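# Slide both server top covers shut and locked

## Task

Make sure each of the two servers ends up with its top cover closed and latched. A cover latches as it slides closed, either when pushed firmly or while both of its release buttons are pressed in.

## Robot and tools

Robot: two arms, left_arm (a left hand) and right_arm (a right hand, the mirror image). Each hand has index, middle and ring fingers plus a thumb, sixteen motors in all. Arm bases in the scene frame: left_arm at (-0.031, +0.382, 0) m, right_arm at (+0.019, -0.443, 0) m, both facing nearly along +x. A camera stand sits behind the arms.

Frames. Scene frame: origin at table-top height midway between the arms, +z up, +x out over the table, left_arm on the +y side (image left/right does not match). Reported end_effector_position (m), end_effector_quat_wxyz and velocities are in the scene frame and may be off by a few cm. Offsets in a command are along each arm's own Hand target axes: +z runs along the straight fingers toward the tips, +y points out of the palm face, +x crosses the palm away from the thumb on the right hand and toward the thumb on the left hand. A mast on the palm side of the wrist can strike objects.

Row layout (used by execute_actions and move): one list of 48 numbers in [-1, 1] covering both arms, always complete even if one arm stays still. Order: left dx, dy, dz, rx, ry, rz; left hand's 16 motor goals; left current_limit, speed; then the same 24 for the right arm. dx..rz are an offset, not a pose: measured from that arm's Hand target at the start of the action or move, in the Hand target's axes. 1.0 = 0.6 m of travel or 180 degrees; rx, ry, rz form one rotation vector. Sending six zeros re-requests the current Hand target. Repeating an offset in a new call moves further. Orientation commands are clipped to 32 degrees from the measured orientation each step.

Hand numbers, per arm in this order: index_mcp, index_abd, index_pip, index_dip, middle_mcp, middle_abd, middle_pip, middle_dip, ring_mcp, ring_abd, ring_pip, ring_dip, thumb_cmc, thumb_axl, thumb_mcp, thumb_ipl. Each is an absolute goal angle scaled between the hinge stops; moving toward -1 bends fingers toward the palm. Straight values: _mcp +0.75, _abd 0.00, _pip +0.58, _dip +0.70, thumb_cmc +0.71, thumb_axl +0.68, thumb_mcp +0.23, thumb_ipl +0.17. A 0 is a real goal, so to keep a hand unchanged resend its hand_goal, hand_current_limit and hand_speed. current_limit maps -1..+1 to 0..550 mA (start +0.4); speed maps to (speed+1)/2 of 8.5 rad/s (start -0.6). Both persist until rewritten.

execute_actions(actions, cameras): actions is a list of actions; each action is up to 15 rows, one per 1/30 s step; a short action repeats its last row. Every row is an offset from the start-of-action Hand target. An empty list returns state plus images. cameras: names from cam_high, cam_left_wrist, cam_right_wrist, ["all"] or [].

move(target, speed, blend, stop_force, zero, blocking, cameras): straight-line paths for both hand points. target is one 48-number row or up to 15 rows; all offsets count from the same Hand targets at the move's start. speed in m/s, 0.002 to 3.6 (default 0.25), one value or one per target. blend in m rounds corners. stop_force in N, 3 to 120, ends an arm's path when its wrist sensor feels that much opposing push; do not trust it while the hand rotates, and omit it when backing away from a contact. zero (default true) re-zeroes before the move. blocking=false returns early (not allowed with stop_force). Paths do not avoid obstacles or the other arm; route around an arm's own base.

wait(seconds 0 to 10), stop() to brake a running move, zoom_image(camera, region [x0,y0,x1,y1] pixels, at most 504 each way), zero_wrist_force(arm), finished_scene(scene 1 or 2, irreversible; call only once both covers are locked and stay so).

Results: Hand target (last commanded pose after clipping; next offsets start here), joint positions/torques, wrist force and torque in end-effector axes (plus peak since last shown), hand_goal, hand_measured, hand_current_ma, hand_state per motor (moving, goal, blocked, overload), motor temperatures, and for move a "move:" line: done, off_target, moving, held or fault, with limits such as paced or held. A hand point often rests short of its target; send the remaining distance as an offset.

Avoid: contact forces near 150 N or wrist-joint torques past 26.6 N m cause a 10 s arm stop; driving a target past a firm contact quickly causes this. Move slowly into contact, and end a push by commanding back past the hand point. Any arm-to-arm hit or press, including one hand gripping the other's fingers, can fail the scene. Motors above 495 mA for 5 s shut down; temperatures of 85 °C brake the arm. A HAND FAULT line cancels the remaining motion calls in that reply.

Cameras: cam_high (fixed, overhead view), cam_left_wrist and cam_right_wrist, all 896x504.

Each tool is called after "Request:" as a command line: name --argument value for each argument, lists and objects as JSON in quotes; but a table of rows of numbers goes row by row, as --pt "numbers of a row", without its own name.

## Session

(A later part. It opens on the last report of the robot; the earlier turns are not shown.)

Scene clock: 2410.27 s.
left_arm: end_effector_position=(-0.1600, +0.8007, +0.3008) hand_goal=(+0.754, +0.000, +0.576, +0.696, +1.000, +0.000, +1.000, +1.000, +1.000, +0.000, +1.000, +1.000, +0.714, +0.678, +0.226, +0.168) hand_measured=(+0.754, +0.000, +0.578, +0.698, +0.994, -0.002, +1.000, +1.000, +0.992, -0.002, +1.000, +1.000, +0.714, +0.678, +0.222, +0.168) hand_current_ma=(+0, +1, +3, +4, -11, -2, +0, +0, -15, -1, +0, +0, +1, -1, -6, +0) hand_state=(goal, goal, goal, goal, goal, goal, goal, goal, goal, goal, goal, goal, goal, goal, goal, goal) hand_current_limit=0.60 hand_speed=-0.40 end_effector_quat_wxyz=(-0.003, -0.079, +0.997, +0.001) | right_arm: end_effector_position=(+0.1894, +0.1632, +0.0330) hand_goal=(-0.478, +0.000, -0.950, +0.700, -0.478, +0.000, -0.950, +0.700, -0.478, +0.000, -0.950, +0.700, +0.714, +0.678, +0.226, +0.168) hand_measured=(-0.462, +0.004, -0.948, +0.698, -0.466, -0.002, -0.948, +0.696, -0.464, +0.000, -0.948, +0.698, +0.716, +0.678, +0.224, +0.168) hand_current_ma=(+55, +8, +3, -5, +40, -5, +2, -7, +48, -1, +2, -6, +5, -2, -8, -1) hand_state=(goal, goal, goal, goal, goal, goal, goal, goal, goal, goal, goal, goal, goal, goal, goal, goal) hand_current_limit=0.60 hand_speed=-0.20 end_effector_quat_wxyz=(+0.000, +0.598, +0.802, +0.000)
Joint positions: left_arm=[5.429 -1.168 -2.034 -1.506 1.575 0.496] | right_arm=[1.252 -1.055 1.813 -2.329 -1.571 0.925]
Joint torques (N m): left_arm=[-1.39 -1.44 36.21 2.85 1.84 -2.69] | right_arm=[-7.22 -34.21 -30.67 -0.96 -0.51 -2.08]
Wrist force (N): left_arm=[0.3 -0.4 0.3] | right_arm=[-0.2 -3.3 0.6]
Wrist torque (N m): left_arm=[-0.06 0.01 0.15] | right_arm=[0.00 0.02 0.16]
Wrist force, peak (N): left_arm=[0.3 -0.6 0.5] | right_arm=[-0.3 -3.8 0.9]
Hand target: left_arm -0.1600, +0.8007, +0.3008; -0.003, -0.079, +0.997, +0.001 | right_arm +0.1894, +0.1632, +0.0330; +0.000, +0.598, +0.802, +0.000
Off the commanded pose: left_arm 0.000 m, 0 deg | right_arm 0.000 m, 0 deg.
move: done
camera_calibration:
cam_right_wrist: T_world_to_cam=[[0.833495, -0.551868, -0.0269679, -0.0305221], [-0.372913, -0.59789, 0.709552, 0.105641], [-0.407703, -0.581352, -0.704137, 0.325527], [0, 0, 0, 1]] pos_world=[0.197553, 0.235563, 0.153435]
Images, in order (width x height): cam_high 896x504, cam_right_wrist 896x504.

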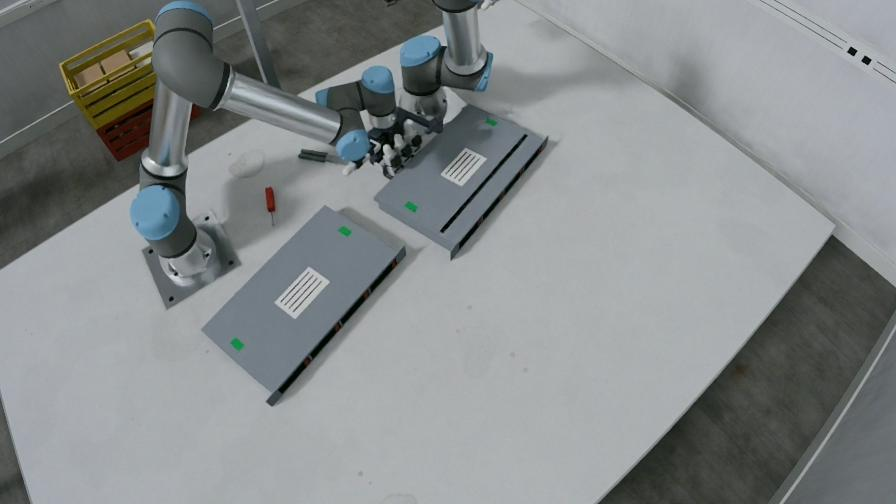

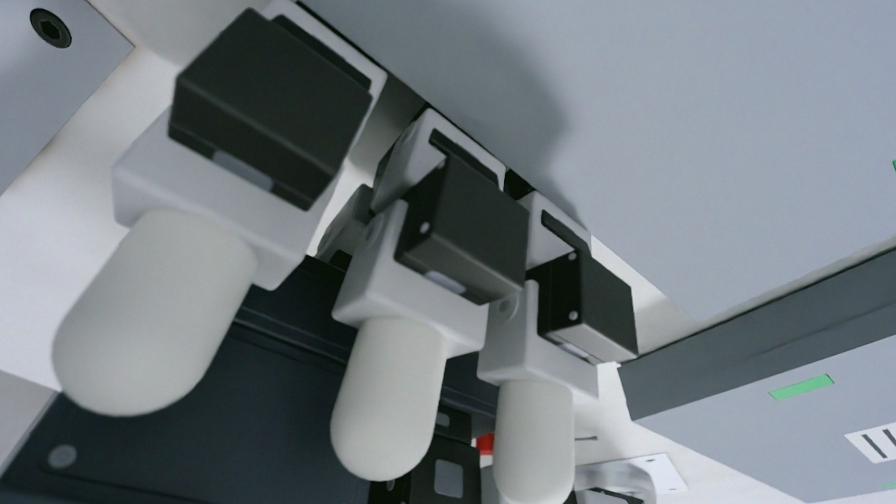

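Request:
move --target '[0,0,0,0,0,0,0.754,0,0.576,0.696,1,0,1,1,1,0,1,1,0.714,0.678,0.226,0.168,0.6,-0.4,0,0.0067,0,0,0,0,-0.479,0,-0.95,0.7,-0.479,0,-0.95,0.7,-0.479,0,-0.95,0.7,0.714,0.678,0.226,0.168,0.6,-0.2]' --speed 0.01 --stop_force 15 --cameras '["cam_high","cam_right_wrist"]'

Request:
zoom_image --camera "cam_high" --region '[425, 210, 475, 260]'

Request:
zoom_image --camera "cam_high" --region '[505, 115, 555, 165]'

Request:
zoom_image --camera "cam_high" --region '[365, 170, 425, 230]'

Scene clock: 2424.47 s.
left_arm: end_effector_position=(-0.1600, +0.8007, +0.3008) hand_goal=(+0.754, +0.000, +0.576, +0.696, +1.000, +0.000, +1.000, +1.000, +1.000, +0.000, +1.000, +1.000, +0.714, +0.678, +0.226, +0.168) hand_measured=(+0.754, +0.000, +0.578, +0.698, +0.994, -0.002, +1.000, +1.000, +0.992, -0.002, +1.000, +1.000, +0.714, +0.678, +0.222, +0.168) hand_current_ma=(+0, +1, +3, +4, -11, -2, +0, +0, -15, -1, +0, +0, +1, -1, -6, +0) hand_state=(goal, goal, goal, goal, goal, goal, goal, goal, goal, goal, goal, goal, goal, goal, goal, goal) hand_current_limit=0.60 hand_speed=-0.40 end_effector_quat_wxyz=(-0.003, -0.079, +0.997, +0.001) | right_arm: end_effector_position=(+0.1930, +0.1643, +0.0330) hand_goal=(-0.478, +0.000, -0.950, +0.700, -0.478, +0.000, -0.950, +0.700, -0.478, +0.000, -0.950, +0.700, +0.714, +0.678, +0.226, +0.168) hand_measured=(-0.464, +0.008, -0.944, +0.698, -0.466, -0.002, -0.948, +0.696, -0.464, +0.000, -0.948, +0.698, +0.716, +0.678, +0.224, +0.168) hand_current_ma=(+47, +19, +16, -5, +40, -5, +2, -7, +48, -1, +2, -6, +5, -2, -8, -1) hand_state=(goal, goal, goal, goal, goal, goal, goal, goal, goal, goal, goal, goal, goal, goal, goal, goal) hand_current_limit=0.60 hand_speed=-0.20 end_effector_quat_wxyz=(+0.000, +0.598, +0.802, +0.000)
Joint positions: left_arm=[5.429 -1.168 -2.034 -1.506 1.575 0.496] | right_arm=[1.247 -1.052 1.808 -2.326 -1.571 0.92]
Joint torques (N m): left_arm=[-2.83 -1.42 35.01 2.71 1.71 -2.56] | right_arm=[-6.96 -40.23 -24.41 -3.84 -2.11 -0.19]
Wrist force (N): left_arm=[0.4 0.0 0.2] | right_arm=[0.8 -19.7 -0.8]
Wrist torque (N m): left_arm=[-0.02 -0.01 0.15] | right_arm=[-0.38 0.01 0.51]
Wrist force, peak (N): left_arm=[0.1 -0.1 0.7] | right_arm=[0.7 -19.9 -0.8]
Hand target: left_arm -0.1600, +0.8007, +0.3008; -0.003, -0.079, +0.997, +0.001 | right_arm +0.1930, +0.1643, +0.0330; +0.000, +0.598, +0.802, +0.000
Off the commanded pose: left_arm 0.000 m, 0 deg | right_arm 0.000 m, 0 deg.
move: contact (right_arm)
camera_calibration:
cam_right_wrist: T_world_to_cam=[[0.833547, -0.551789, -0.0269888, -0.0329439], [-0.372792, -0.597859, 0.709641, 0.107667], [-0.407708, -0.581458, -0.704046, 0.327576], [0, 0, 0, 1]] pos_world=[0.201153, 0.236663, 0.153335]
Images, in order (width x height): cam_high 896x504, cam_right_wrist 896x504.

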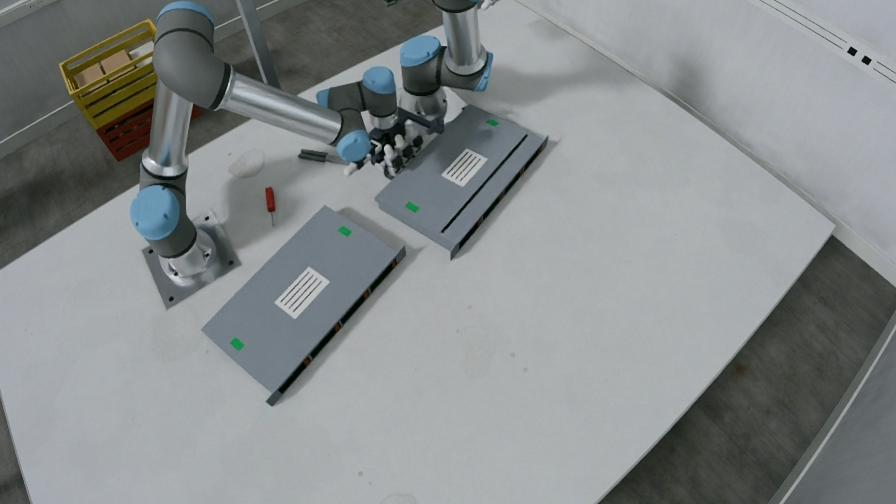

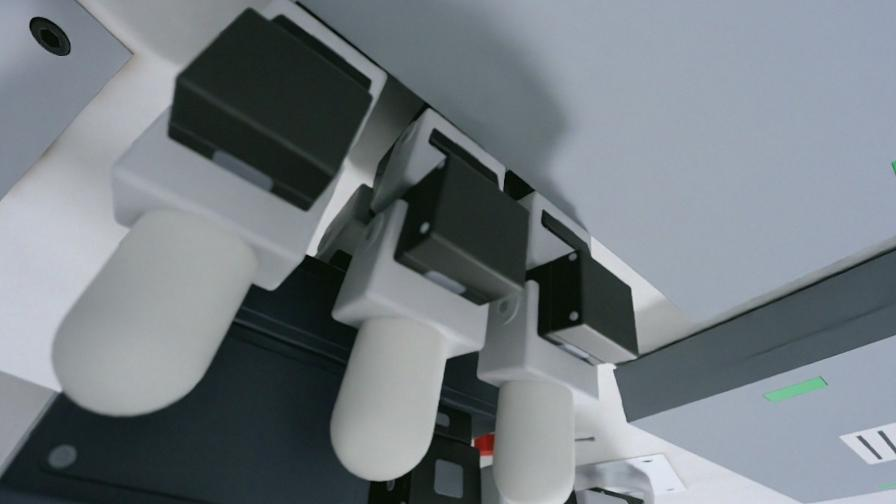

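Scaled by 10.080 from the camera's 896x504 image, which has a finer 1280x720 frame.

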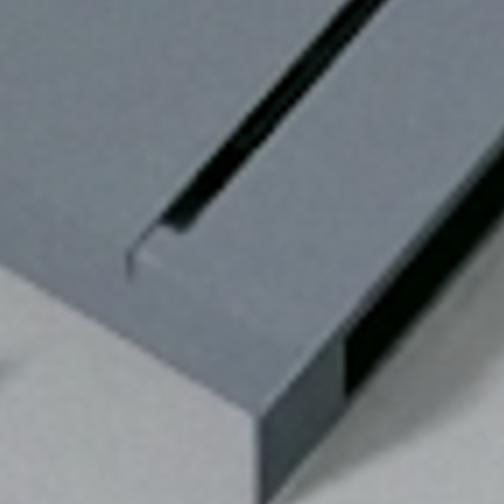

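Scaled by 10.080 from the camera's 896x504 image, which has a finer 1280x720 frame.

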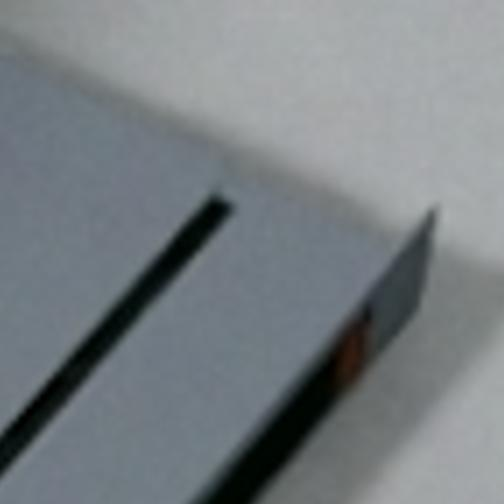

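Scaled by 8.400 from the camera's 896x504 image, which has a finer 1280x720 frame.

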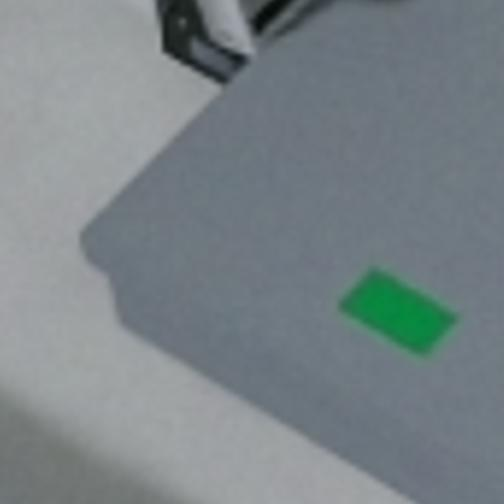

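Request:
move --target '[0,0,0,0,0,0,0.754,0,0.576,0.696,1,0,1,1,1,0,1,1,0.714,0.678,0.226,0.168,0.6,-0.4,0,0.0167,0,0,0,0,-0.479,0,-0.95,0.7,-0.479,0,-0.95,0.7,-0.479,0,-0.95,0.7,0.714,0.678,0.226,0.168,0.6,-0.2]' --speed 0.01 --stop_force 40 --cameras '["cam_high","cam_right_wrist"]'

Request:
zoom_image --camera "cam_high" --region '[425, 210, 475, 260]'

Request:
zoom_image --camera "cam_high" --region '[505, 115, 555, 165]'

Request:
zoom_image --camera "cam_high" --region '[365, 170, 425, 230]'

Scene clock: 2440.17 s.
left_arm: end_effector_position=(-0.1600, +0.8007, +0.3008) hand_goal=(+0.754, +0.000, +0.576, +0.696, +1.000, +0.000, +1.000, +1.000, +1.000, +0.000, +1.000, +1.000, +0.714, +0.678, +0.226, +0.168) hand_measured=(+0.754, +0.000, +0.578, +0.698, +0.994, -0.002, +1.000, +1.000, +0.992, -0.002, +1.000, +1.000, +0.714, +0.678, +0.222, +0.168) hand_current_ma=(+0, +1, +3, +4, -11, -2, +0, +0, -15, -1, +0, +0, +1, -1, -6, +0) hand_state=(goal, goal, goal, goal, goal, goal, goal, goal, goal, goal, goal, goal, goal, goal, goal, goal) hand_current_limit=0.60 hand_speed=-0.40 end_effector_quat_wxyz=(-0.003, -0.079, +0.997, +0.001) | right_arm: end_effector_position=(+0.2021, +0.1670, +0.0328) hand_goal=(-0.478, +0.000, -0.950, +0.700, -0.478, +0.000, -0.950, +0.700, -0.478, +0.000, -0.950, +0.700, +0.714, +0.678, +0.226, +0.168) hand_measured=(-0.476, +0.014, -0.922, +0.698, -0.470, +0.004, -0.948, +0.698, -0.464, +0.000, -0.948, +0.698, +0.716, +0.678, +0.224, +0.168) hand_current_ma=(+8, +35, +95, -5, +28, +8, +3, -7, +48, -1, +2, -6, +4, -2, -8, -1) hand_state=(goal, goal, blocked, goal, goal, goal, goal, goal, goal, goal, goal, goal, goal, goal, goal, goal) hand_current_limit=0.60 hand_speed=-0.20 end_effector_quat_wxyz=(+0.000, +0.598, +0.802, +0.000)
Joint positions: left_arm=[5.429 -1.168 -2.034 -1.506 1.575 0.496] | right_arm=[1.234 -1.045 1.795 -2.321 -1.571 0.907]
Joint torques (N m): left_arm=[-5.37 -0.59 35.65 2.43 1.96 -2.75] | right_arm=[-23.09 -53.58 -30.42 -10.97 -11.36 -0.72]
Wrist force (N): left_arm=[0.3 -0.4 0.6] | right_arm=[0.5 -63.2 -3.9]
Wrist torque (N m): left_arm=[-0.09 0.02 0.15] | right_arm=[-0.88 -0.01 1.20]
Wrist force, peak (N): left_arm=[0.3 -0.3 0.7] | right_arm=[0.5 -63.3 -3.9]
Hand target: left_arm -0.1600, +0.8007, +0.3008; -0.003, -0.079, +0.997, +0.001 | right_arm +0.2021, +0.1670, +0.0329; +0.000, +0.598, +0.802, +0.000 (not the last commanded pose)
Off the commanded pose: left_arm 0.000 m, 0 deg | right_arm 0.001 m, 0 deg.
move: contact (right_arm)
camera_calibration:
cam_right_wrist: T_world_to_cam=[[0.833564, -0.55175, -0.0272456, -0.0390156], [-0.372406, -0.597677, 0.709997, 0.112566], [-0.408025, -0.581681, -0.703678, 0.332849], [0, 0, 0, 1]] pos_world=[0.210253, 0.239363, 0.153234]
Images, in order (width x height): cam_high 896x504, cam_right_wrist 896x504.

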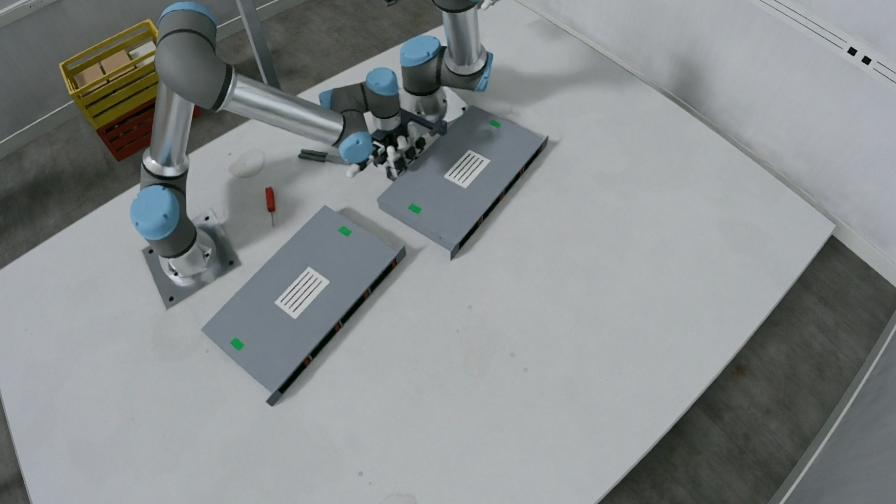

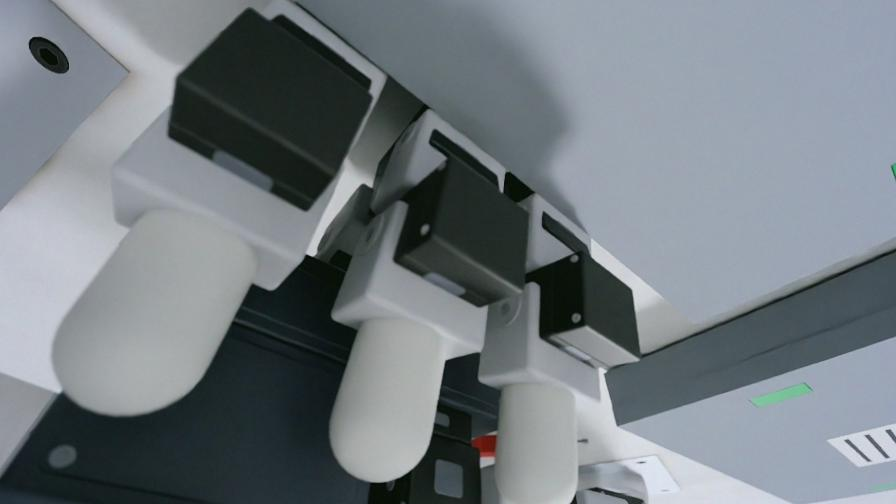

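Scaled by 10.080 from the camera's 896x504 image, which has a finer 1280x720 frame.

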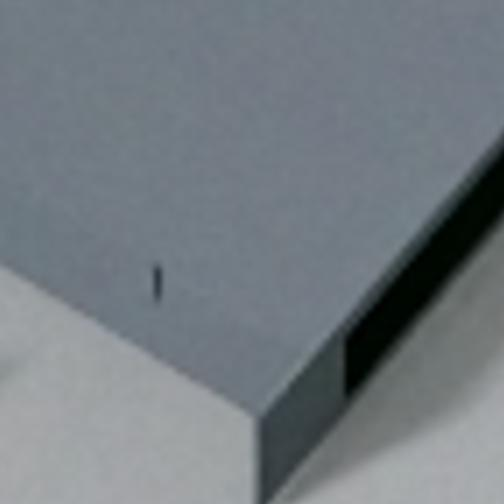

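Scaled by 10.080 from the camera's 896x504 image, which has a finer 1280x720 frame.

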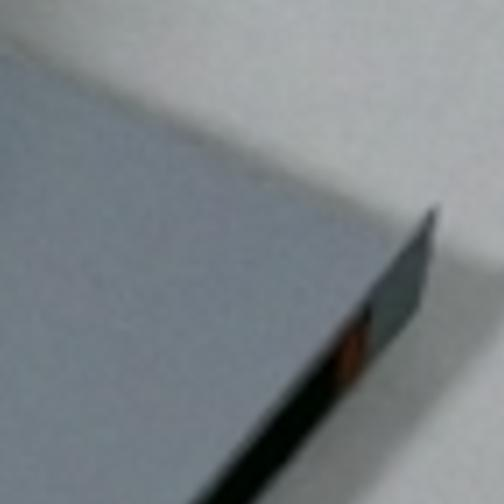

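Scaled by 8.400 from the camera's 896x504 image, which has a finer 1280x720 frame.

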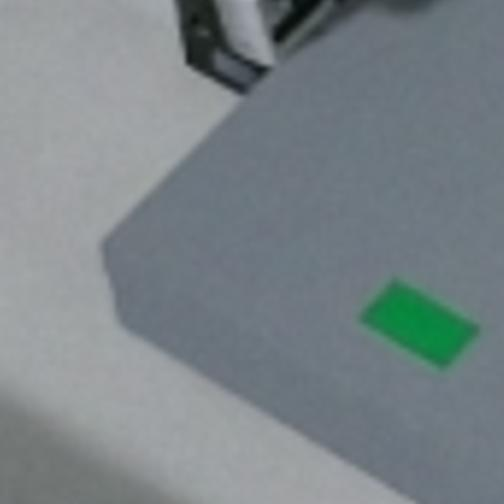

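Request:
zoom_image --camera "cam_high" --region '[240, 355, 290, 405]'

Request:
zoom_image --camera "cam_high" --region '[190, 300, 250, 360]'

Request:
zoom_image --camera "cam_high" --region '[470, 100, 520, 150]'

Request:
zoom_image --camera "cam_high" --region '[400, 190, 440, 230]'

Scaled by 10.080 from the camera's 896x504 image, which has a finer 1280x720 frame.

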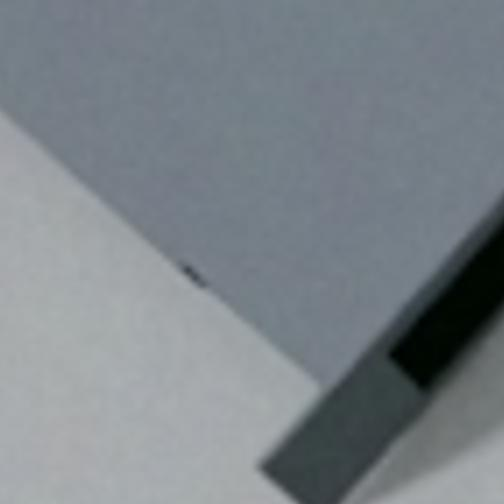

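Scaled by 8.400 from the camera's 896x504 image, which has a finer 1280x720 frame.

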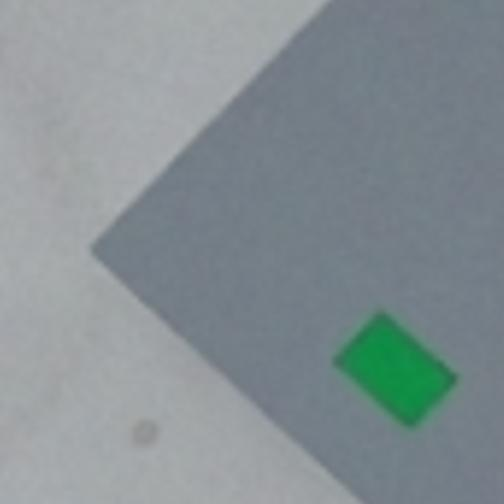

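Scaled by 10.080 from the camera's 896x504 image, which has a finer 1280x720 frame.

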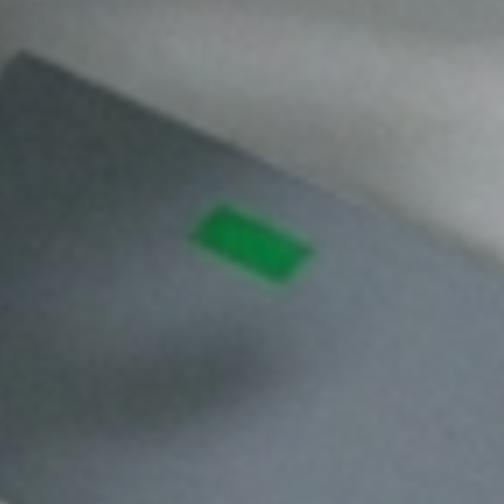

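Scaled by 12.600 from the camera's 896x504 image, which has a finer 1280x720 frame.

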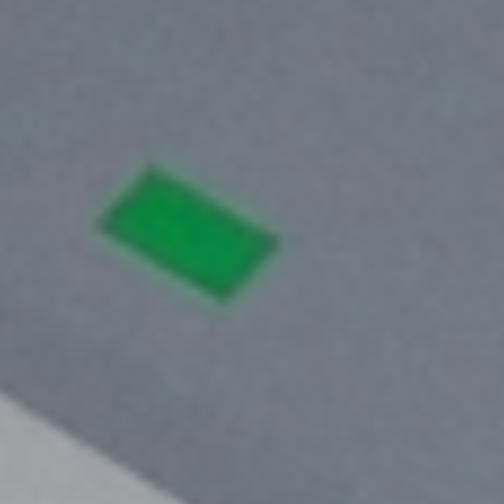

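Request:
move --target '[0,0,0,0,0,0,0.754,0,0.576,0.696,1,0,1,1,1,0,1,1,0.714,0.678,0.226,0.168,0.6,-0.4,0,0.01,0,0,0,0,-0.479,0,-0.95,0.7,-0.479,0,-0.95,0.7,-0.479,0,-0.95,0.7,0.714,0.678,0.226,0.168,0.6,-0.2]' --speed 0.01 --stop_force 22 --cameras '["cam_high"]'

Request:
zoom_image --camera "cam_high" --region '[425, 210, 475, 260]'

Request:
zoom_image --camera "cam_high" --region '[365, 170, 425, 230]'

Scene clock: 2461.80 s.
left_arm: end_effector_position=(-0.1600, +0.8007, +0.3008) hand_goal=(+0.754, +0.000, +0.576, +0.696, +1.000, +0.000, +1.000, +1.000, +1.000, +0.000, +1.000, +1.000, +0.714, +0.678, +0.226, +0.168) hand_measured=(+0.754, +0.000, +0.578, +0.698, +0.994, -0.002, +1.000, +1.000, +0.992, -0.002, +1.000, +1.000, +0.714, +0.678, +0.222, +0.168) hand_current_ma=(+0, +1, +3, +4, -11, -2, +0, +0, -15, -1, +0, +0, +1, -1, -6, +0) hand_state=(goal, goal, goal, goal, goal, goal, goal, goal, goal, goal, goal, goal, goal, goal, goal, goal) hand_current_limit=0.60 hand_speed=-0.40 end_effector_quat_wxyz=(-0.003, -0.079, +0.997, +0.001) | right_arm: end_effector_position=(+0.2024, +0.1674, +0.0327) hand_goal=(-0.478, +0.000, -0.950, +0.700, -0.478, +0.000, -0.950, +0.700, -0.478, +0.000, -0.950, +0.700, +0.714, +0.678, +0.226, +0.168) hand_measured=(-0.480, +0.018, -0.916, +0.698, -0.474, +0.010, -0.944, +0.698, -0.464, +0.000, -0.948, +0.698, +0.716, +0.678, +0.224, +0.168) hand_current_ma=(-7, +49, +122, -5, +11, +24, +16, -7, +48, -1, +2, -6, +4, -2, -8, -1) hand_state=(goal, goal, blocked, goal, goal, goal, goal, goal, goal, goal, goal, goal, goal, goal, goal, goal) hand_current_limit=0.60 hand_speed=-0.20 end_effector_quat_wxyz=(-0.001, +0.598, +0.802, -0.001)
Joint positions: left_arm=[5.429 -1.168 -2.034 -1.506 1.575 0.496] | right_arm=[1.233 -1.044 1.794 -2.32 -1.569 0.906]
Joint torques (N m): left_arm=[-6.08 -0.5 35.03 2.25 1.76 -2.87] | right_arm=[-26.79 -58.22 -35.75 -14.08 -11.96 -1.24]
Wrist force (N): left_arm=[0.2 -0.1 0.6] | right_arm=[-4.2 -74.4 -3.7]
Wrist torque (N m): left_arm=[-0.06 0.03 0.13] | right_arm=[-1.00 0.01 1.11]
Wrist force, peak (N): left_arm=[0.5 -0.3 0.6] | right_arm=[-0.6 -86.8 -6.1]
Hand target: left_arm -0.1600, +0.8007, +0.3008; -0.003, -0.079, +0.997, +0.001 | right_arm +0.2028, +0.1672, +0.0329; +0.000, +0.598, +0.802, +0.000 (not the last commanded pose)
Off the commanded pose: left_arm 0.000 m, 0 deg | right_arm 0.006 m, 0 deg.
move: contact (right_arm)
Images, in order (width x height): cam_high 896x504.

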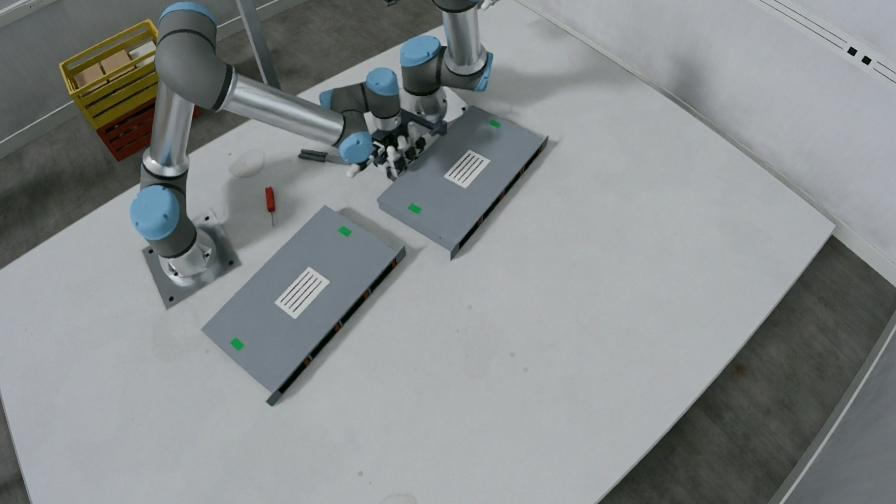

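Scaled by 10.080 from the camera's 896x504 image, which has a finer 1280x720 frame.

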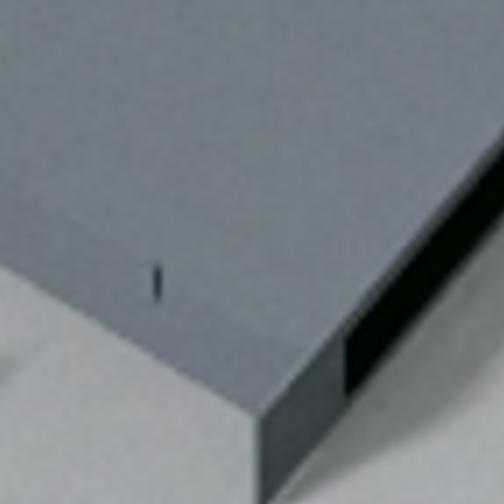

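Scaled by 8.400 from the camera's 896x504 image, which has a finer 1280x720 frame.

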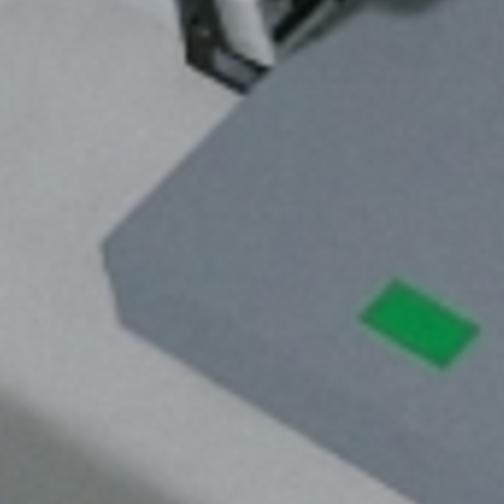

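Request:
move --pt "0 0 0 0 0 0 0.754 0 0.576 0.696 1 0 1 1 1 0 1 1 0.714 0.678 0.226 0.168 0.6 -0.4 0 -0.06 0 0 0 0 -0.479 0 -0.95 0.7 -0.479 0 -0.95 0.7 -0.479 0 -0.95 0.7 0.714 0.678 0.226 0.168 0.6 -0.2" --pt "0 0 0 0 0 0 0.754 0 0.576 0.696 1 0 1 1 1 0 1 1 0.714 0.678 0.226 0.168 0.6 -0.4 -0.15 -0.06 -0.35 0 0 0 -0.479 0 -0.95 0.7 -0.479 0 -0.95 0.7 -0.479 0 -0.95 0.7 0.714 0.678 0.226 0.168 0.6 -0.2" --speed 0.1 --blend 0.01 --cameras '["cam_high","cam_right_wrist"]'

Request:
zoom_image --camera "cam_high" --region '[360, 90, 560, 270]'

Request:
zoom_image --camera "cam_high" --region '[425, 210, 475, 260]'

Request:
zoom_image --camera "cam_high" --region '[505, 115, 555, 165]'

Scene clock: 2476.10 s.
left_arm: end_effector_position=(-0.1600, +0.8007, +0.3008) hand_goal=(+0.754, +0.000, +0.576, +0.696, +1.000, +0.000, +1.000, +1.000, +1.000, +0.000, +1.000, +1.000, +0.714, +0.678, +0.226, +0.168) hand_measured=(+0.754, +0.000, +0.578, +0.698, +0.994, -0.002, +1.000, +1.000, +0.992, -0.002, +1.000, +1.000, +0.714, +0.678, +0.222, +0.168) hand_current_ma=(+0, +1, +3, +4, -11, -2, +0, +0, -15, -1, +0, +0, +1, -1, -6, +0) hand_state=(goal, goal, goal, goal, goal, goal, goal, goal, goal, goal, goal, goal, goal, goal, goal, goal) hand_current_limit=0.60 hand_speed=-0.40 end_effector_quat_wxyz=(-0.003, -0.079, +0.997, +0.001) | right_arm: end_effector_position=(+0.1941, +0.0708, +0.2429) hand_goal=(-0.478, +0.000, -0.950, +0.700, -0.478, +0.000, -0.950, +0.700, -0.478, +0.000, -0.950, +0.700, +0.714, +0.678, +0.226, +0.168) hand_measured=(-0.470, +0.002, -0.948, +0.698, -0.470, +0.002, -0.948, +0.698, -0.464, +0.000, -0.948, +0.698, +0.716, +0.678, +0.224, +0.168) hand_current_ma=(+27, +6, +6, -5, +26, +6, +5, -7, +48, -1, +2, -6, +4, -2, -8, -1) hand_state=(goal, goal, goal, goal, goal, goal, goal, goal, goal, goal, goal, goal, goal, goal, goal, goal) hand_current_limit=0.60 hand_speed=-0.20 end_effector_quat_wxyz=(+0.000, +0.598, +0.802, +0.000)
Joint positions: left_arm=[5.429 -1.168 -2.034 -1.506 1.575 0.496] | right_arm=[1.179 -1.51 1.805 -1.865 -1.571 0.852]
Joint torques (N m): left_arm=[-5.37 -1.08 35.78 1.86 1.75 -2.7] | right_arm=[-6.16 -38.55 -33.35 -0.51 1.61 -1.78]
Wrist force (N): left_arm=[0.4 -0.2 0.1] | right_arm=[-0.2 -0.4 0.4]
Wrist torque (N m): left_arm=[-0.03 0.00 0.15] | right_arm=[0.08 0.02 0.06]
Wrist force, peak (N): left_arm=[0.3 -0.2 0.7] | right_arm=[-4.4 -74.6 -3.9]
Hand target: left_arm -0.1600, +0.8007, +0.3008; -0.003, -0.079, +0.997, +0.001 | right_arm +0.1941, +0.0708, +0.2430; +0.000, +0.598, +0.802, +0.000
Off the commanded pose: left_arm 0.000 m, 0 deg | right_arm 0.000 m, 0 deg.
move: done
camera_calibration:
cam_right_wrist: T_world_to_cam=[[0.833617, -0.55167, -0.0272685, -0.0796623], [-0.372283, -0.597648, 0.710086, -0.097011], [-0.40803, -0.581788, -0.703587, 0.421441], [0, 0, 0, 1]] pos_world=[0.202253, 0.143263, 0.363234]
Images, in order (width x height): cam_high 896x504, cam_right_wrist 896x504.

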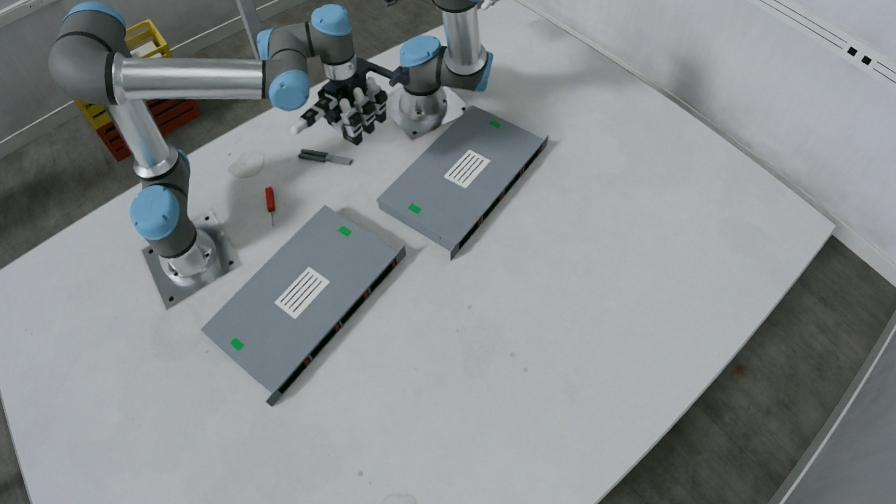

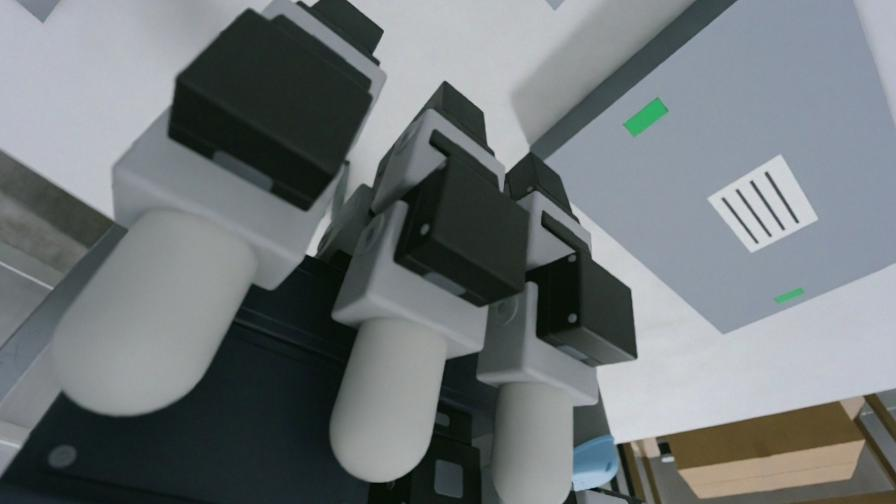

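Scaled by 2.520 from the camera's 896x504 image, which has a finer 1280x720 frame.

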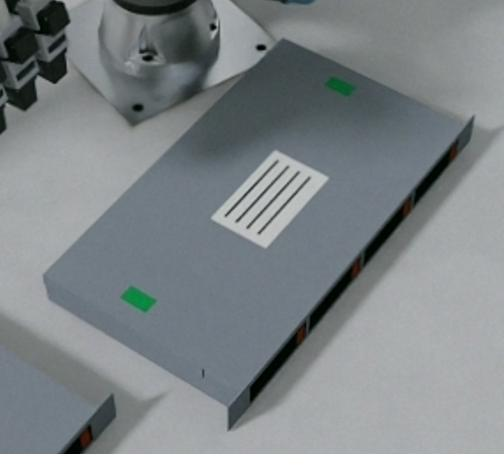

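Scaled by 10.080 from the camera's 896x504 image, which has a finer 1280x720 frame.

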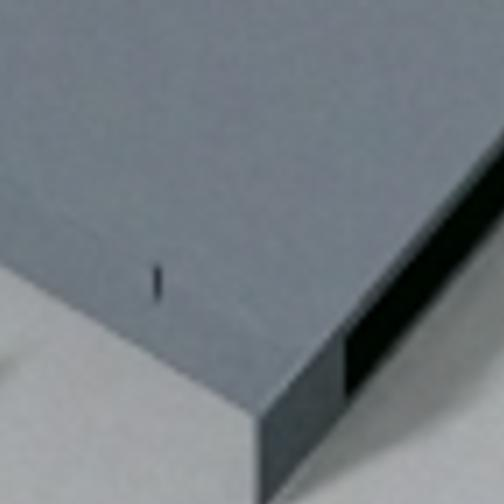

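Scaled by 10.080 from the camera's 896x504 image, which has a finer 1280x720 frame.

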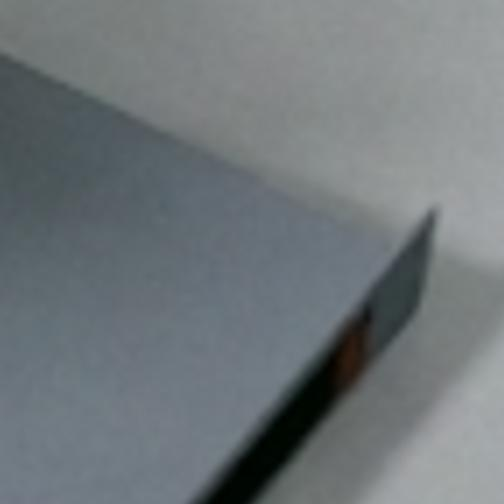

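Request:
finished_scene --scene 1

The scene is finished: the task was done.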